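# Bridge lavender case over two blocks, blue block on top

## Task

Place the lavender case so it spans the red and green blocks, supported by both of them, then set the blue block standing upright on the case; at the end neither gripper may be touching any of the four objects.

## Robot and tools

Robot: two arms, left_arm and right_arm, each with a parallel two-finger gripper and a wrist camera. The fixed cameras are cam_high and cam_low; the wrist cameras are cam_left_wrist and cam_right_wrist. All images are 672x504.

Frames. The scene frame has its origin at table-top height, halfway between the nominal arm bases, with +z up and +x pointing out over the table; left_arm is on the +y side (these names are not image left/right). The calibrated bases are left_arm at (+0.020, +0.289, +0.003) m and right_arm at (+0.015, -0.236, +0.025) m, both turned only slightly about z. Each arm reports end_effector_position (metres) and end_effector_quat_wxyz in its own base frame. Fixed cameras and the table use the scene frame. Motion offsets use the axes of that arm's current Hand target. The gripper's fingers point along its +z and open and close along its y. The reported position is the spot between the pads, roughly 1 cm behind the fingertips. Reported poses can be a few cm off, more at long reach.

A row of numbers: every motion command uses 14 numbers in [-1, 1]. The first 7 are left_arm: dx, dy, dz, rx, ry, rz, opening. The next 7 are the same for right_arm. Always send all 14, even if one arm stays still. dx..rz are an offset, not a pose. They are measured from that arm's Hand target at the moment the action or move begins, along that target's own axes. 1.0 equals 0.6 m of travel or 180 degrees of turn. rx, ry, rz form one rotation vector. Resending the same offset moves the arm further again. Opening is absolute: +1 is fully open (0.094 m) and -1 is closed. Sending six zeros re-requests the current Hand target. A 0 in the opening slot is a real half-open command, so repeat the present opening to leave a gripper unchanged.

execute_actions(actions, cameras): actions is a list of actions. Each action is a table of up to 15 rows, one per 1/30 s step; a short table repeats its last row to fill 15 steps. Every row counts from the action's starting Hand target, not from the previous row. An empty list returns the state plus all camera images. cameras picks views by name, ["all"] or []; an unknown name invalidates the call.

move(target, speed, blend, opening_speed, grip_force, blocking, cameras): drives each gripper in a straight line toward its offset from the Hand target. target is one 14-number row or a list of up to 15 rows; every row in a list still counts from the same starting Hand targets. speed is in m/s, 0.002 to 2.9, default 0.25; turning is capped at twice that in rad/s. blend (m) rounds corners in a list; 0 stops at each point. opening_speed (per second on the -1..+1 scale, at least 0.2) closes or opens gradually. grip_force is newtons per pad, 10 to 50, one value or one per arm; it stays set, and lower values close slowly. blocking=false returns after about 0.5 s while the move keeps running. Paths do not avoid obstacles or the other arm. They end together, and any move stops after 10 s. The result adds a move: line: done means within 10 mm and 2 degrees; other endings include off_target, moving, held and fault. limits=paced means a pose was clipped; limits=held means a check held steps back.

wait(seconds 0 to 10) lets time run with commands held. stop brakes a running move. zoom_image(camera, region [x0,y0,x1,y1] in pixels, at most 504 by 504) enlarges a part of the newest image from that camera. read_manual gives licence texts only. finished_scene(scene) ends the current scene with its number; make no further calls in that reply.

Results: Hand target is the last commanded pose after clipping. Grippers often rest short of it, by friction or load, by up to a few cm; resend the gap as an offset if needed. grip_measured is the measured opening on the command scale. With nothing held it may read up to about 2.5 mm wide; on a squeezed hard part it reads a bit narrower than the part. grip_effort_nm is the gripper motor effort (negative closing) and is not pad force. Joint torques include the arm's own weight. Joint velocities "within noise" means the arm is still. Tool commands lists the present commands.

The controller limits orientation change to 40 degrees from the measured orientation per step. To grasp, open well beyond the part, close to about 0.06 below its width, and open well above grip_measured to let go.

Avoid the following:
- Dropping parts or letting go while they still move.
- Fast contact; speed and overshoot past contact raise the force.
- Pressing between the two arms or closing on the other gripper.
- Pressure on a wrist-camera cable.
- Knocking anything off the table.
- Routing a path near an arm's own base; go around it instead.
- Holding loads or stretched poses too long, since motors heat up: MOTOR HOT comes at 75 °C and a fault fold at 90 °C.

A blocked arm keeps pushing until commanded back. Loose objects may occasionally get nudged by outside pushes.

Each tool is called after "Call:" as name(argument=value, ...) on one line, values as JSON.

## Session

Call:
execute_actions(actions=[])

Call:
zoom_image(camera="cam_high", region=[200, 230, 560, 390])

Scene clock: 0.00 s.
left_arm: end_effector_position=(+0.4045, +0.0365, +0.1100) grip_measured=+1.000 grip_effort_nm=n/a end_effector_quat_wxyz=(+0.602, -0.064, +0.795, +0.040) | right_arm: end_effector_position=(+0.4092, -0.0025, +0.1087) grip_measured=+1.000 grip_effort_nm=n/a end_effector_quat_wxyz=(+0.576, -0.012, +0.818, +0.002)
Joint positions: left_arm=[0.044 1.56 0.377 0.905 -0.099 -0.041 0.094] | right_arm=[-0.027 1.518 0.432 0.742 -0.043 -0.028 0.094]
Joint velocities: within noise
Joint torques (N m): no reading
Motor temperatures (°C): left_arm=[24 28 33 29 26 25 24] | right_arm=[24 29 30 29 24 25 23]
Heat: left arm: 33 °C; right arm: 30 °C.
Hand target: left_arm +0.4051, +0.0379, +0.1119; +0.602, -0.066, +0.794, +0.043 | right_arm +0.4120, -0.0025, +0.1169; +0.587, -0.012, +0.810, +0.002
Tool commands: left_gripper/opening=+1.0 right_gripper/opening=+1.0

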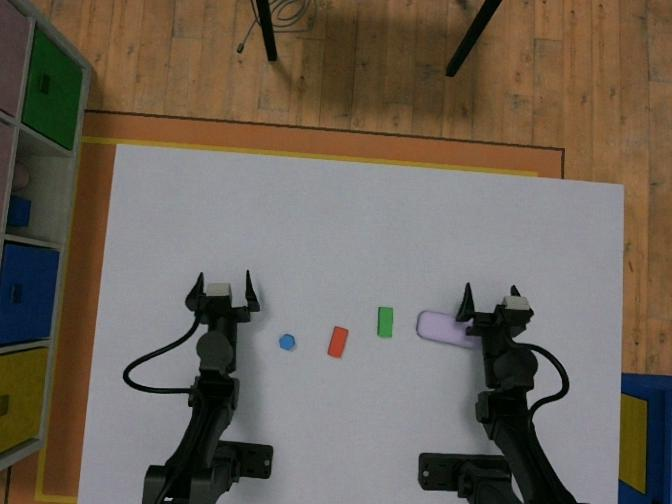

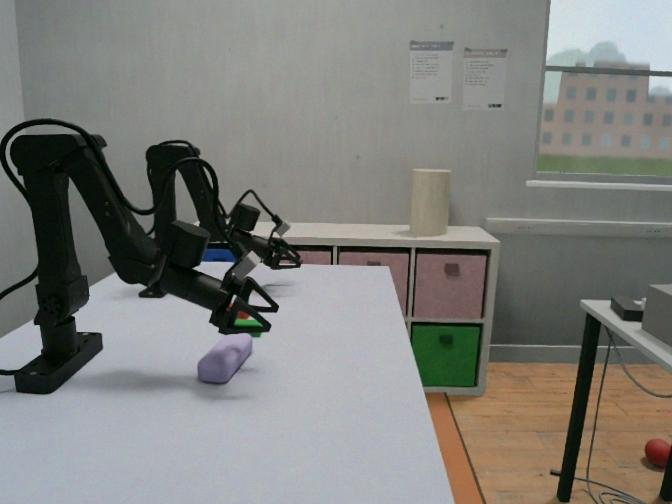

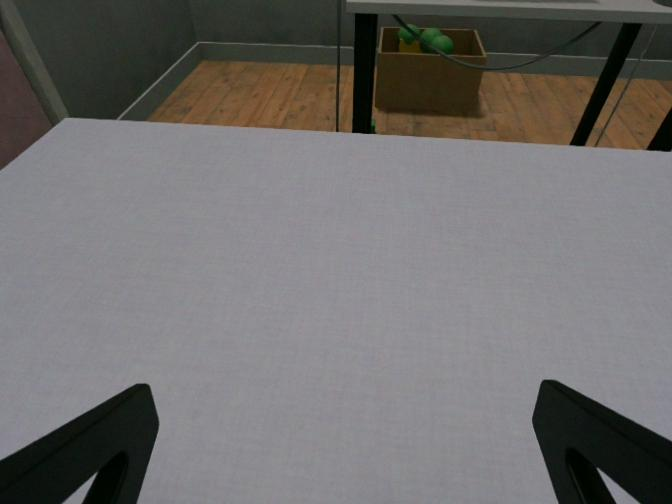

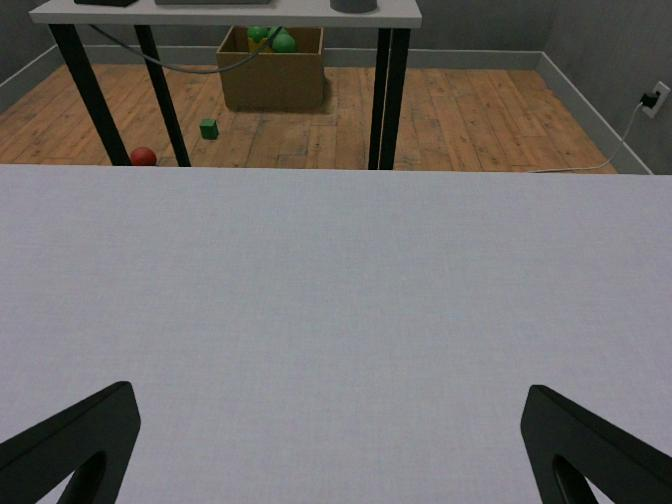

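Scaled by 1.400 from the camera's 672x504 image, which has a finer 960x720 frame.

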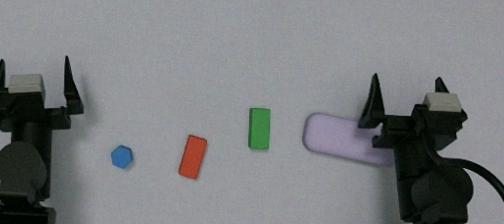

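Call:
move(target=[0.1532, -0.212, -0.218, 0.0294, 0.4118, 0.0452, 1, 0.1455, 0.0825, -0.1418, 0.3365, 0.294, 0.4689, 1], speed=0.5, cameras=["all"])

Scene clock: 17.70 s.
left_arm: end_effector_position=(+0.2752, -0.1102, +0.0589) grip_measured=+1.000 grip_effort_nm=0.01 end_effector_quat_wxyz=(+0.007, +0.003, +1.000, -0.003) | right_arm: end_effector_position=(+0.2999, +0.0439, +0.0580) grip_measured=+1.000 grip_effort_nm=-0.01 end_effector_quat_wxyz=(+0.005, +0.745, +0.667, +0.002)
Joint positions: left_arm=[-0.384 1.688 1.161 -1.029 0.001 -0.379 0.094] | right_arm=[0.146 1.719 1.193 -1.036 0.006 1.828 0.094]
Joint velocities: left_arm=[-0.012 0.002 0.012 -0.037 -0.168 -0.066 0] | right_arm=[within noise]
Joint torques (N m): left_arm=[-0.49 -4.88 7.97 -0.01 -0.05 -0.11] | right_arm=[-0.24 -5.34 9.35 0.19 -0.04 0.12]
Heat: left arm: 35 °C; right arm: 33 °C.
Hand target: left_arm +0.2762, -0.1120, +0.0602; +0.001, +0.000, +1.000, +0.000 | right_arm +0.3030, +0.0440, +0.0599; +0.000, +0.751, +0.660, +0.000
Off the commanded pose: left_arm 0.002 m, 1 deg | right_arm 0.004 m, 1 deg.
move: done

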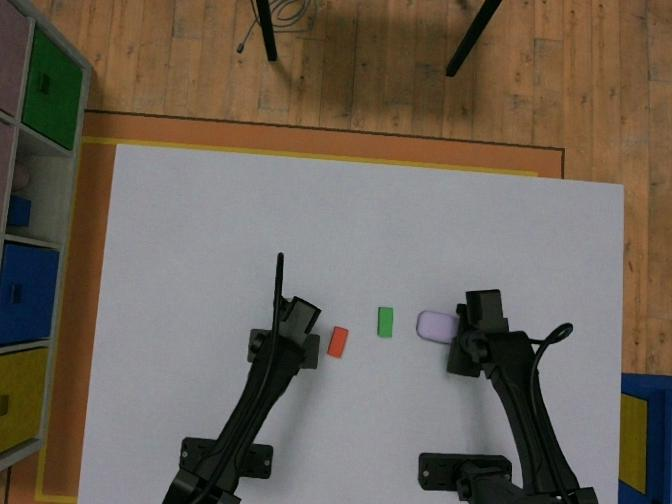

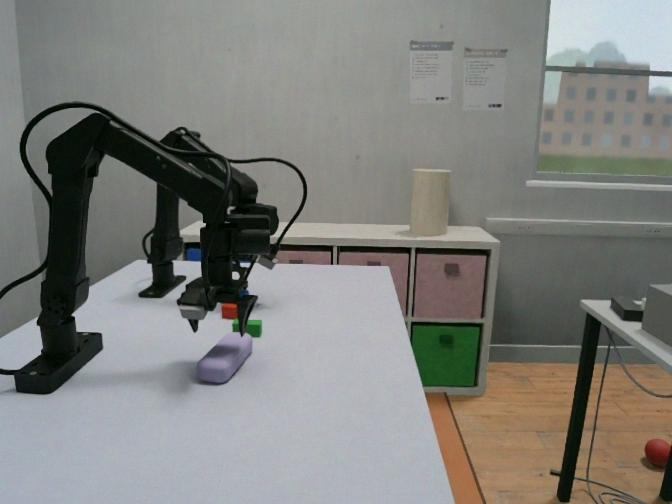

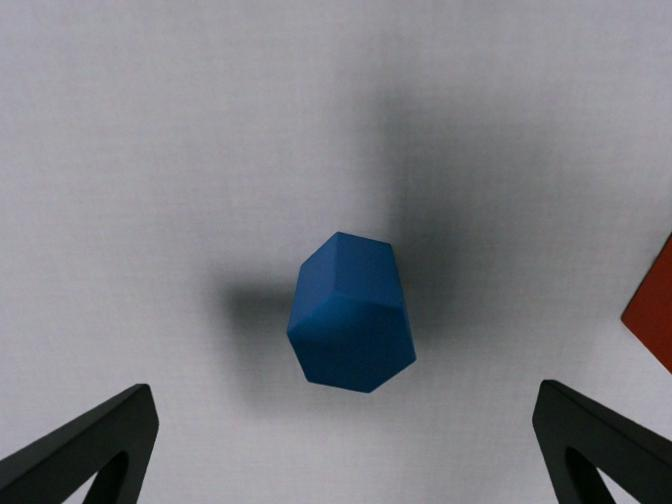

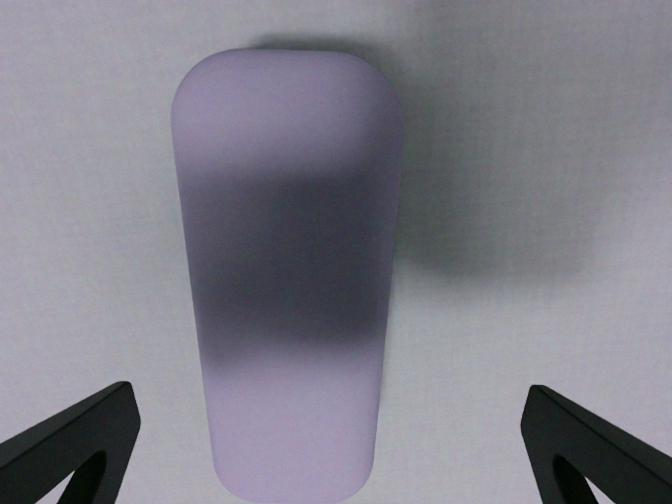

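Call:
move(target=[[-0.0033, -0.0083, 0.0737, 0, 0, -0.075, 1, 0.02, 0.0247, 0.105, 0, 0, 0.0092, 1], [-0.0033, -0.0083, 0.0737, 0, 0, -0.075, -0.6, 0.02, 0.0247, 0.105, 0, 0, 0.0092, 0.1], [-0.0033, -0.0083, -0.093, 0, 0, -0.075, -0.6, 0.02, 0.0247, -0.045, 0, 0, 0.0092, 0.1], [-0.053, 0.142, -0.093, 0, 0, -0.075, -0.6, 0.36, -0.0567, -0.05, 0, 0, -0.1836, 0.1]], speed=[0.15, 0.2, 0.2, 0.3], opening_speed=1.5, blend=[0, 0, 0.01, 0], cameras=["all"])

Call:
zoom_image(camera="cam_low", region=[180, 240, 300, 370])

Call:
zoom_image(camera="cam_high", region=[300, 280, 440, 380])

Scene clock: 45.77 s.
left_arm: end_effector_position=(+0.3067, -0.0288, +0.1141) grip_measured=-0.356 grip_effort_nm=-1.02 end_effector_quat_wxyz=(+0.006, -0.121, +0.993, -0.005) | right_arm: end_effector_position=(+0.2934, +0.2624, +0.0890) grip_measured=+0.320 grip_effort_nm=-1.03 end_effector_quat_wxyz=(+0.001, +0.530, +0.848, +0.004)
Joint positions: left_arm=[-0.093 1.696 1.393 -1.253 0.006 -0.335 0.03] | right_arm=[0.727 2.042 1.746 -1.266 -0.001 1.844 0.062]
Joint torques (N m): left_arm=[0.2 -5.26 8.24 -0.04 -0.1 0.11] | right_arm=[-0.25 -7.88 9.98 0.22 0 -0.01]
Heat: left arm: 36 °C; right arm: 32 °C.
Hand target: left_arm +0.3079, -0.0269, +0.1161; +0.001, -0.117, +0.993, +0.000 | right_arm +0.2971, +0.2625, +0.0899; +0.000, +0.533, +0.846, +0.000
Off the commanded pose: left_arm 0.003 m, 1 deg | right_arm 0.004 m, 1 deg.
move: done

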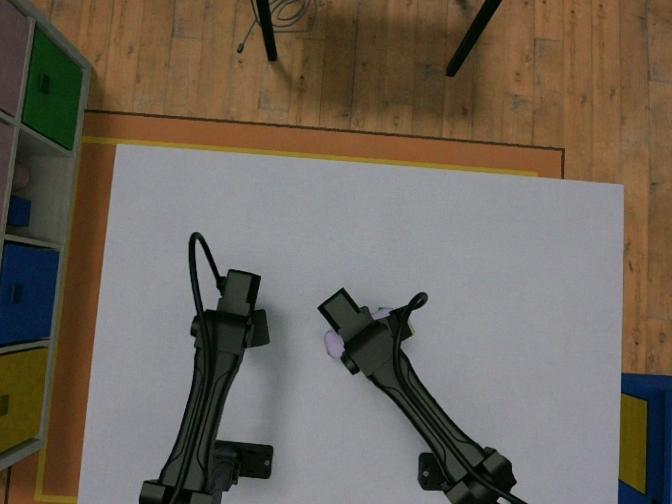

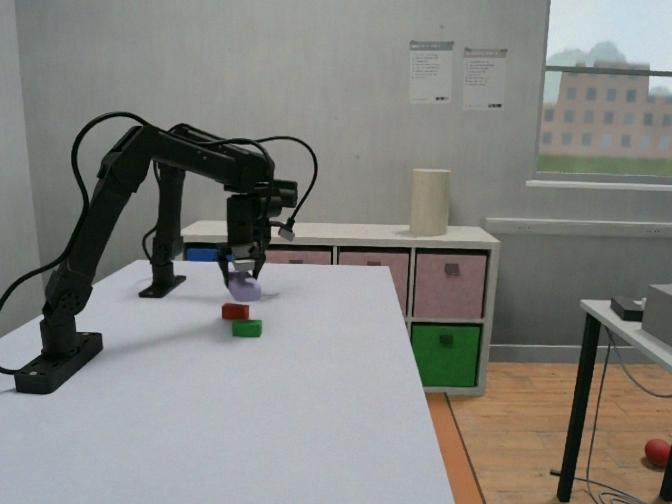

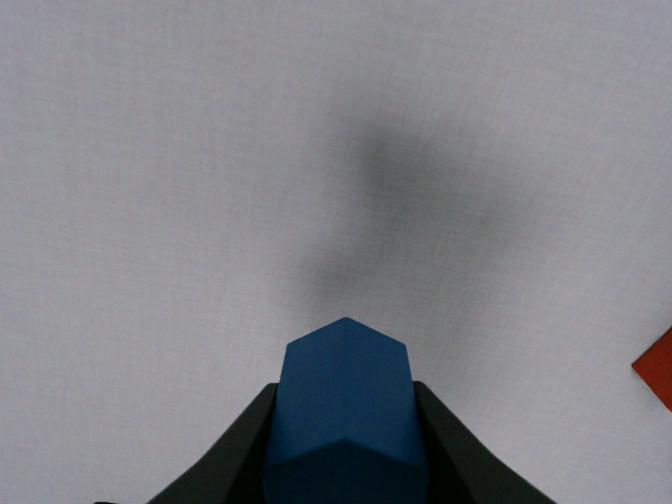

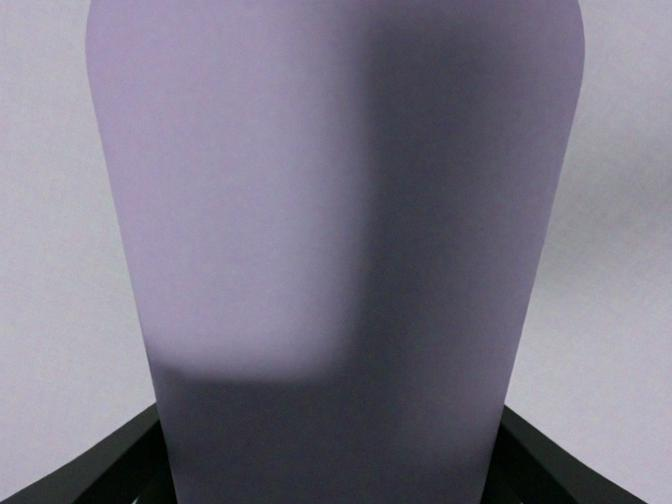

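Scaled by 3.877 from the camera's 672x504 image, which has a finer 960x720 frame.

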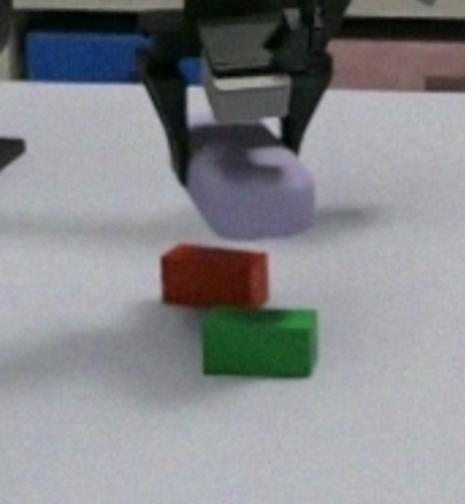

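Scaled by 3.600 from the camera's 672x504 image, which has a finer 960x720 frame.

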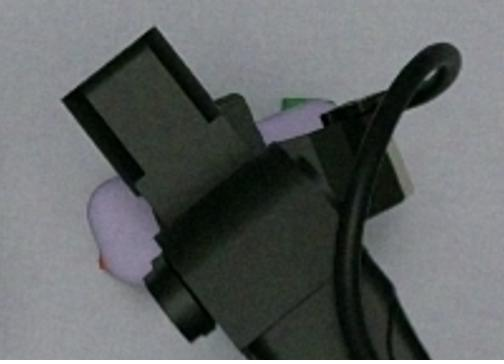

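Call:
move(target=[0, 0, 0, 0, 0, 0, -0.6, -0.003, -0.005, 0.11, 0, 0, 0, 0.1], speed=0.08, cameras=["cam_low", "cam_high"])

Call:
zoom_image(camera="cam_low", region=[180, 240, 300, 370])

Call:
zoom_image(camera="cam_high", region=[300, 280, 440, 380])

Scene clock: 53.37 s.
left_arm: end_effector_position=(+0.3067, -0.0288, +0.1141) grip_measured=-0.356 grip_effort_nm=-1.03 end_effector_quat_wxyz=(+0.006, -0.120, +0.993, -0.005) | right_arm: end_effector_position=(+0.2959, +0.2647, +0.0387) grip_measured=+0.320 grip_effort_nm=-1.03 end_effector_quat_wxyz=(+0.003, +0.529, +0.849, +0.013)
Joint positions: left_arm=[-0.093 1.696 1.393 -1.253 0.006 -0.334 0.03] | right_arm=[0.727 2.068 1.582 -1.058 -0.001 1.841 0.062]
Joint torques (N m): left_arm=[0.23 -5.24 8.24 -0.05 -0.1 0.11] | right_arm=[-0.38 -7.62 4.85 0.67 -0.01 0.02]
Heat: left arm: 37 °C; right arm: 32 °C.
Hand target: left_arm +0.3079, -0.0269, +0.1161; +0.001, -0.117, +0.993, +0.000 | right_arm +0.2952, +0.2596, +0.0239; +0.000, +0.532, +0.846, +0.000
Off the commanded pose: left_arm 0.003 m, 1 deg | right_arm 0.016 m, 2 deg.
move: off_target (right_arm)
Images, in order (width x height): cam_high 672x504, cam_low 672x504.

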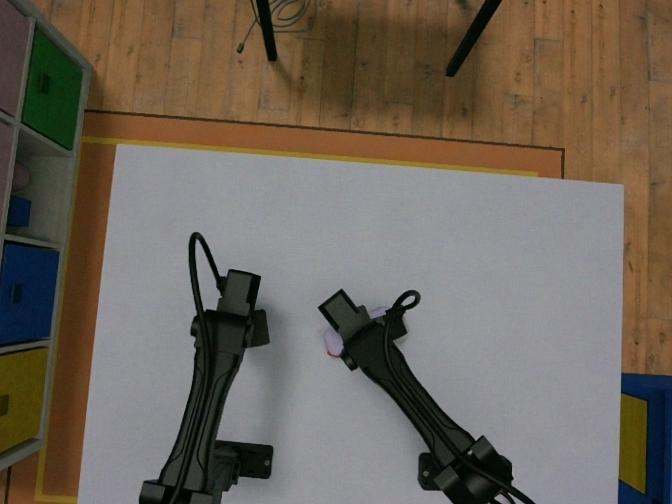

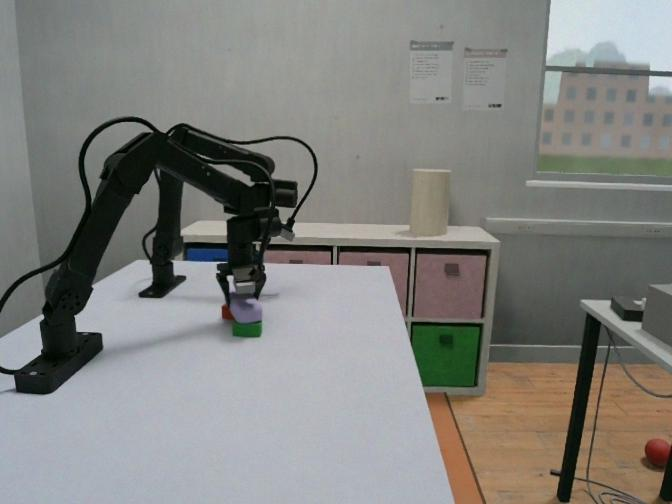

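Scaled by 3.877 from the camera's 672x504 image, which has a finer 960x720 frame.

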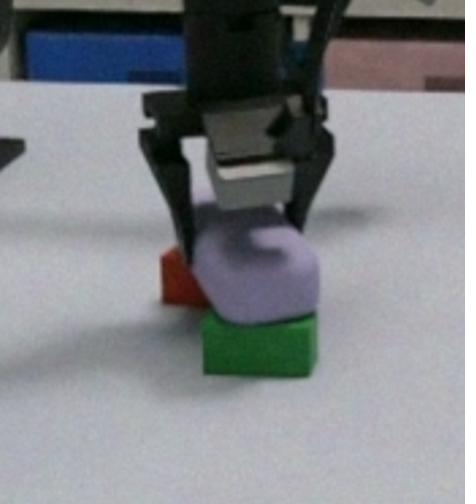

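Scaled by 3.600 from the camera's 672x504 image, which has a finer 960x720 frame.

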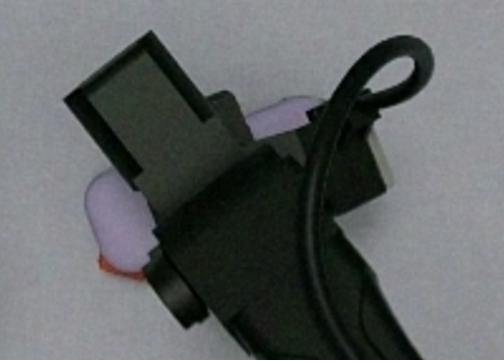

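Call:
move(target=[[0, 0, 0, 0, 0, 0, -0.6, 0, 0, 0, 0, 0, 0, 0.75], [0, 0, 0, 0, 0, 0, -0.6, 0, 0, -0.167, 0, 0, 0, 0.75], [0.0867, -0.3857, -0.01, 0, 0, 0, -0.6, -0.316, -0.188, -0.167, 0, 0, 0, 0.75]], speed=[0.2, 0.2, 0.25], opening_speed=1.2, blend=[0, 0.03, 0], cameras=["all"])

Call:
zoom_image(camera="cam_low", region=[180, 240, 300, 370])

Scene clock: 62.27 s.
left_arm: end_effector_position=(+0.3089, -0.2684, +0.1257) grip_measured=-0.356 grip_effort_nm=-1.03 end_effector_quat_wxyz=(+0.006, -0.108, +0.994, -0.014) | right_arm: end_effector_position=(+0.2795, +0.0400, +0.1218) grip_measured=+0.748 grip_effort_nm=0.09 end_effector_quat_wxyz=(-0.004, +0.534, +0.845, -0.004)
Joint positions: left_arm=[-0.713 2.091 1.964 -1.414 0.01 -0.929 0.03] | right_arm=[0.139 1.621 1.341 -1.302 0.001 1.266 0.082]
Joint velocities: left_arm=[-0.027 0.007 0.002 -0.007 -0.066 -0.168 0] | right_arm=[within noise]
Joint torques (N m): left_arm=[0.58 -7.68 8.25 -0.07 -0.14 -0.12] | right_arm=[0.27 -7.73 5.48 0.38 -0.03 -0.02]
Heat: left arm: 37 °C; right arm: 32 °C.
Hand target: left_arm +0.3114, -0.2640, +0.1220; +0.001, -0.118, +0.993, +0.000 | right_arm +0.2756, +0.0399, +0.1241; +0.000, +0.532, +0.847, +0.000
Off the commanded pose: left_arm 0.006 m, 2 deg | right_arm 0.005 m, 1 deg.
move: done

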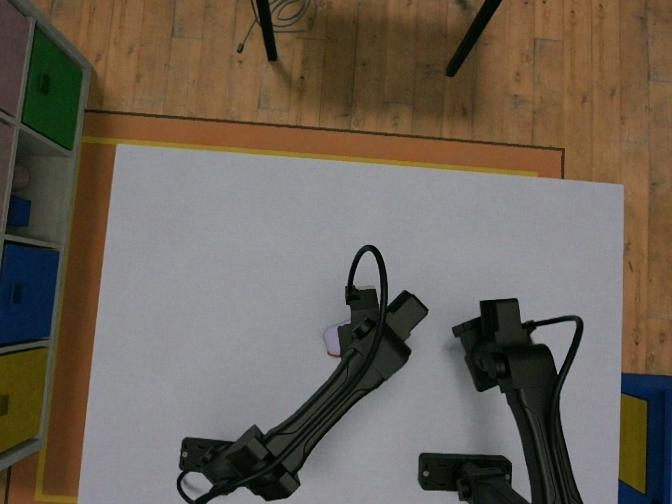

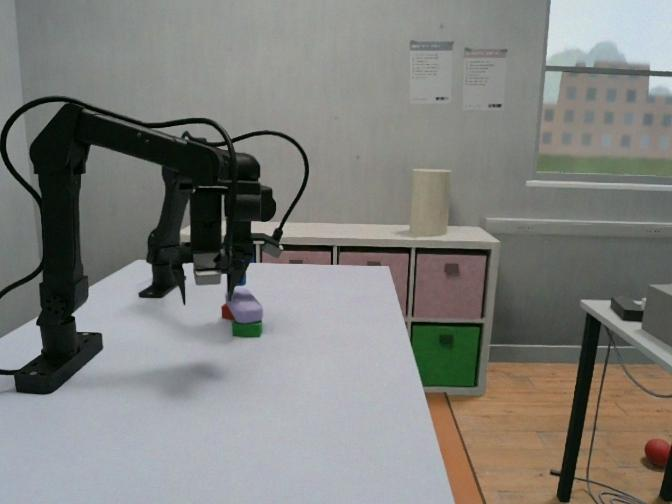

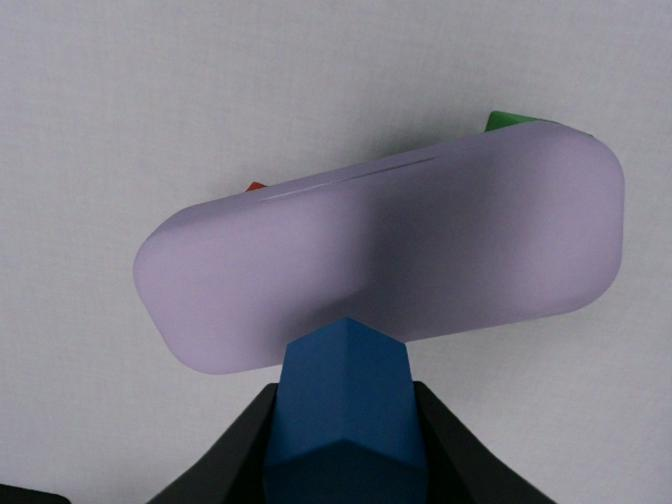

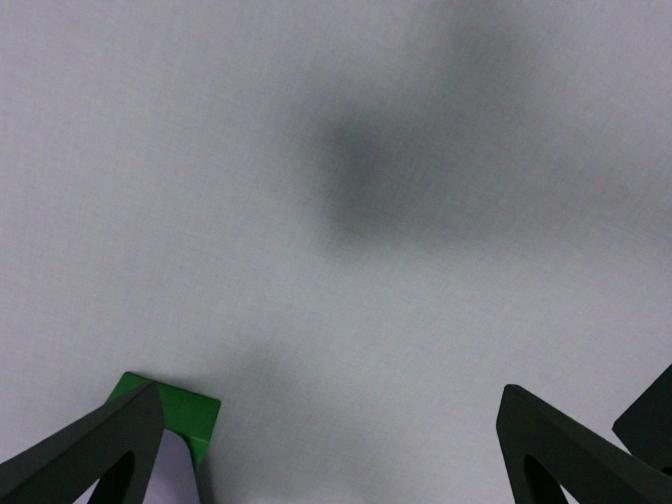

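Scaled by 3.877 from the camera's 672x504 image, which has a finer 960x720 frame.

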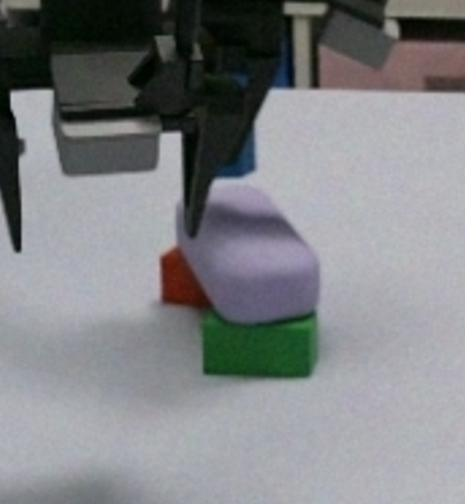

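Call:
move(target=[0.007, -0.0232, 0.08, 0, 0, 0, -0.6, 0, 0, 0, 0, 0, 0, 0.75], speed=0.08, cameras=["cam_low", "cam_left_wrist"])

Call:
zoom_image(camera="cam_low", region=[200, 260, 290, 360])

Scene clock: 70.83 s.
left_arm: end_effector_position=(+0.3109, -0.2749, +0.0974) grip_measured=-0.356 grip_effort_nm=-1.02 end_effector_quat_wxyz=(+0.005, -0.116, +0.993, -0.012) | right_arm: end_effector_position=(+0.2795, +0.0400, +0.1218) grip_measured=+0.748 grip_effort_nm=0.09 end_effector_quat_wxyz=(-0.004, +0.534, +0.846, -0.004)
Joint positions: left_arm=[-0.722 2.115 1.889 -1.319 0.009 -0.955 0.03] | right_arm=[0.139 1.621 1.341 -1.302 0.001 1.265 0.082]
Joint torques (N m): left_arm=[-1.05 -7.24 3.11 0.73 -0.12 -0.15] | right_arm=[0.2 -7.72 5.46 0.38 -0.01 -0.03]
Motor temperatures (°C): left_arm=[24 30 38 29 26 25 25] | right_arm=[24 32 31 29 24 25 24]
Heat: left arm: 38 °C; right arm: 32 °C.
Hand target: left_arm +0.3106, -0.2786, +0.0740; +0.001, -0.117, +0.993, +0.000 | right_arm +0.2756, +0.0399, +0.1241; +0.000, +0.532, +0.847, +0.000
Off the commanded pose: left_arm 0.024 m, 2 deg | right_arm 0.005 m, 1 deg.
move: off_target (left_arm)
Images, in order (width x height): cam_low 672x504, cam_left_wrist 672x504.

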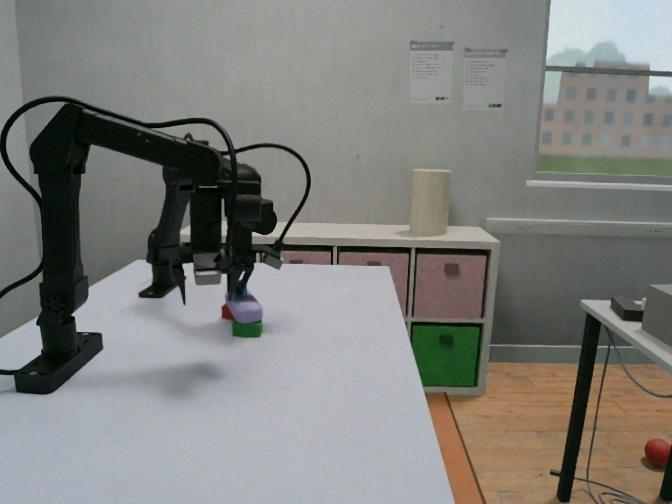

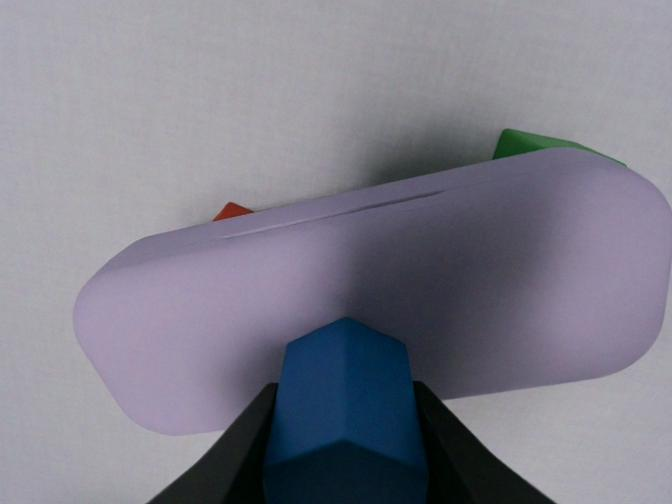

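Scaled by 5.040 from the camera's 672x504 image, which has a finer 960x720 frame.

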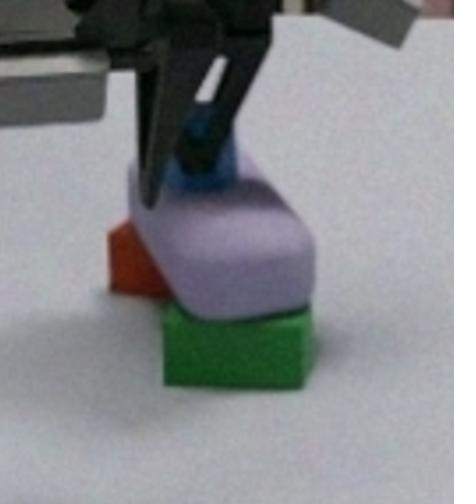

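Call:
move(target=[[0, 0, -0.017, 0, 0, 0, -0.6, 0, 0, 0, 0, 0, 0, 0.75], [0, 0, -0.017, 0, 0, 0, 0.1, 0, 0, 0, 0, 0, 0, 0.75], [0, 0, -0.16, 0, 0, 0, 0.1, 0, 0, 0, 0, 0, 0, 0.75]], speed=[0.05, 0.05, 0.15], opening_speed=0.8, cameras=["cam_low", "cam_high"])

Call:
zoom_image(camera="cam_low", region=[200, 260, 290, 360])

Scene clock: 80.93 s.
left_arm: end_effector_position=(+0.3143, -0.2804, +0.1651) grip_measured=+0.097 grip_effort_nm=0.15 end_effector_quat_wxyz=(+0.021, -0.115, +0.993, -0.030) | right_arm: end_effector_position=(+0.2795, +0.0400, +0.1218) grip_measured=+0.748 grip_effort_nm=0.09 end_effector_quat_wxyz=(-0.004, +0.534, +0.846, -0.004)
Joint positions: left_arm=[-0.727 2.138 2.194 -1.553 0.009 -0.957 0.052] | right_arm=[0.139 1.621 1.341 -1.302 0.001 1.265 0.082]
Joint torques (N m): left_arm=[-0.62 -9.87 7.31 0 -0.13 -0.13] | right_arm=[0.25 -7.73 5.52 0.37 -0.02 -0.02]
Heat: left arm: 36 °C; right arm: 32 °C.
Hand target: left_arm +0.3104, -0.2785, +0.1701; +0.001, -0.118, +0.993, +0.000 | right_arm +0.2756, +0.0399, +0.1241; +0.000, +0.532, +0.847, +0.000
Off the commanded pose: left_arm 0.007 m, 4 deg | right_arm 0.005 m, 1 deg.
joint sent to its limit (left arm) — joint 4 (wrist pitch), lower limit. The joint targets are off in orientation, not in position.
move: off_target (left_arm); target 2's new opening was sent with left_arm's hand 0.014 m and 1 deg from that target
Images, in order (width x height): cam_high 672x504, cam_low 672x504.

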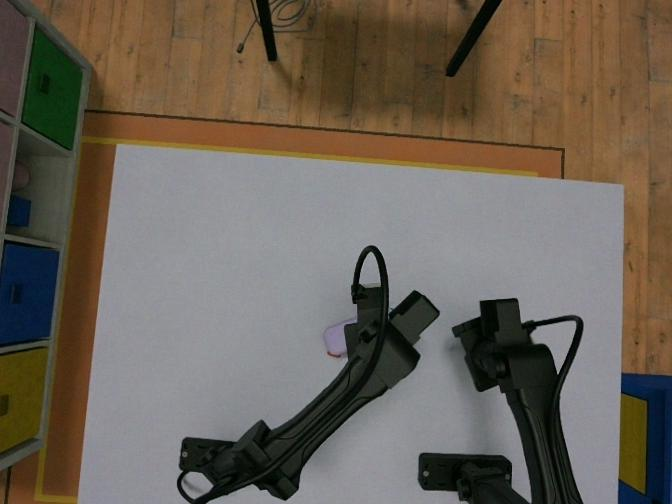

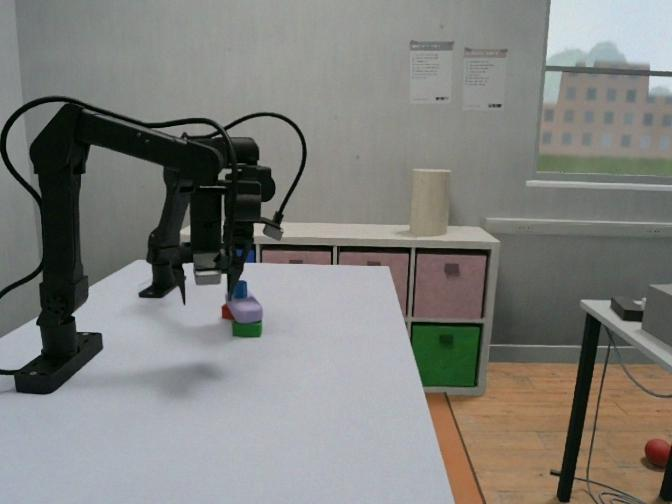

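Scaled by 5.040 from the camera's 672x504 image, which has a finer 960x720 frame.

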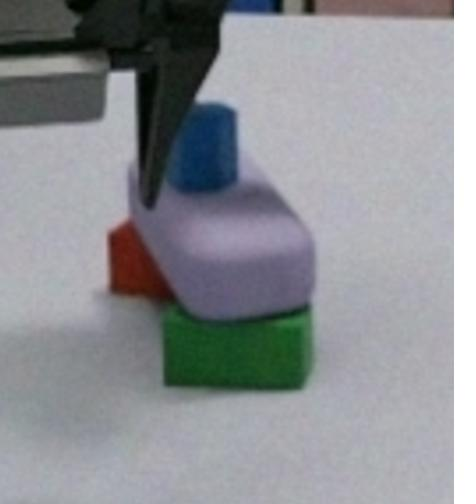

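Blue stands upright, hands clear.

Call:
finished_scene(scene=2)

The scene is finished: the task was done.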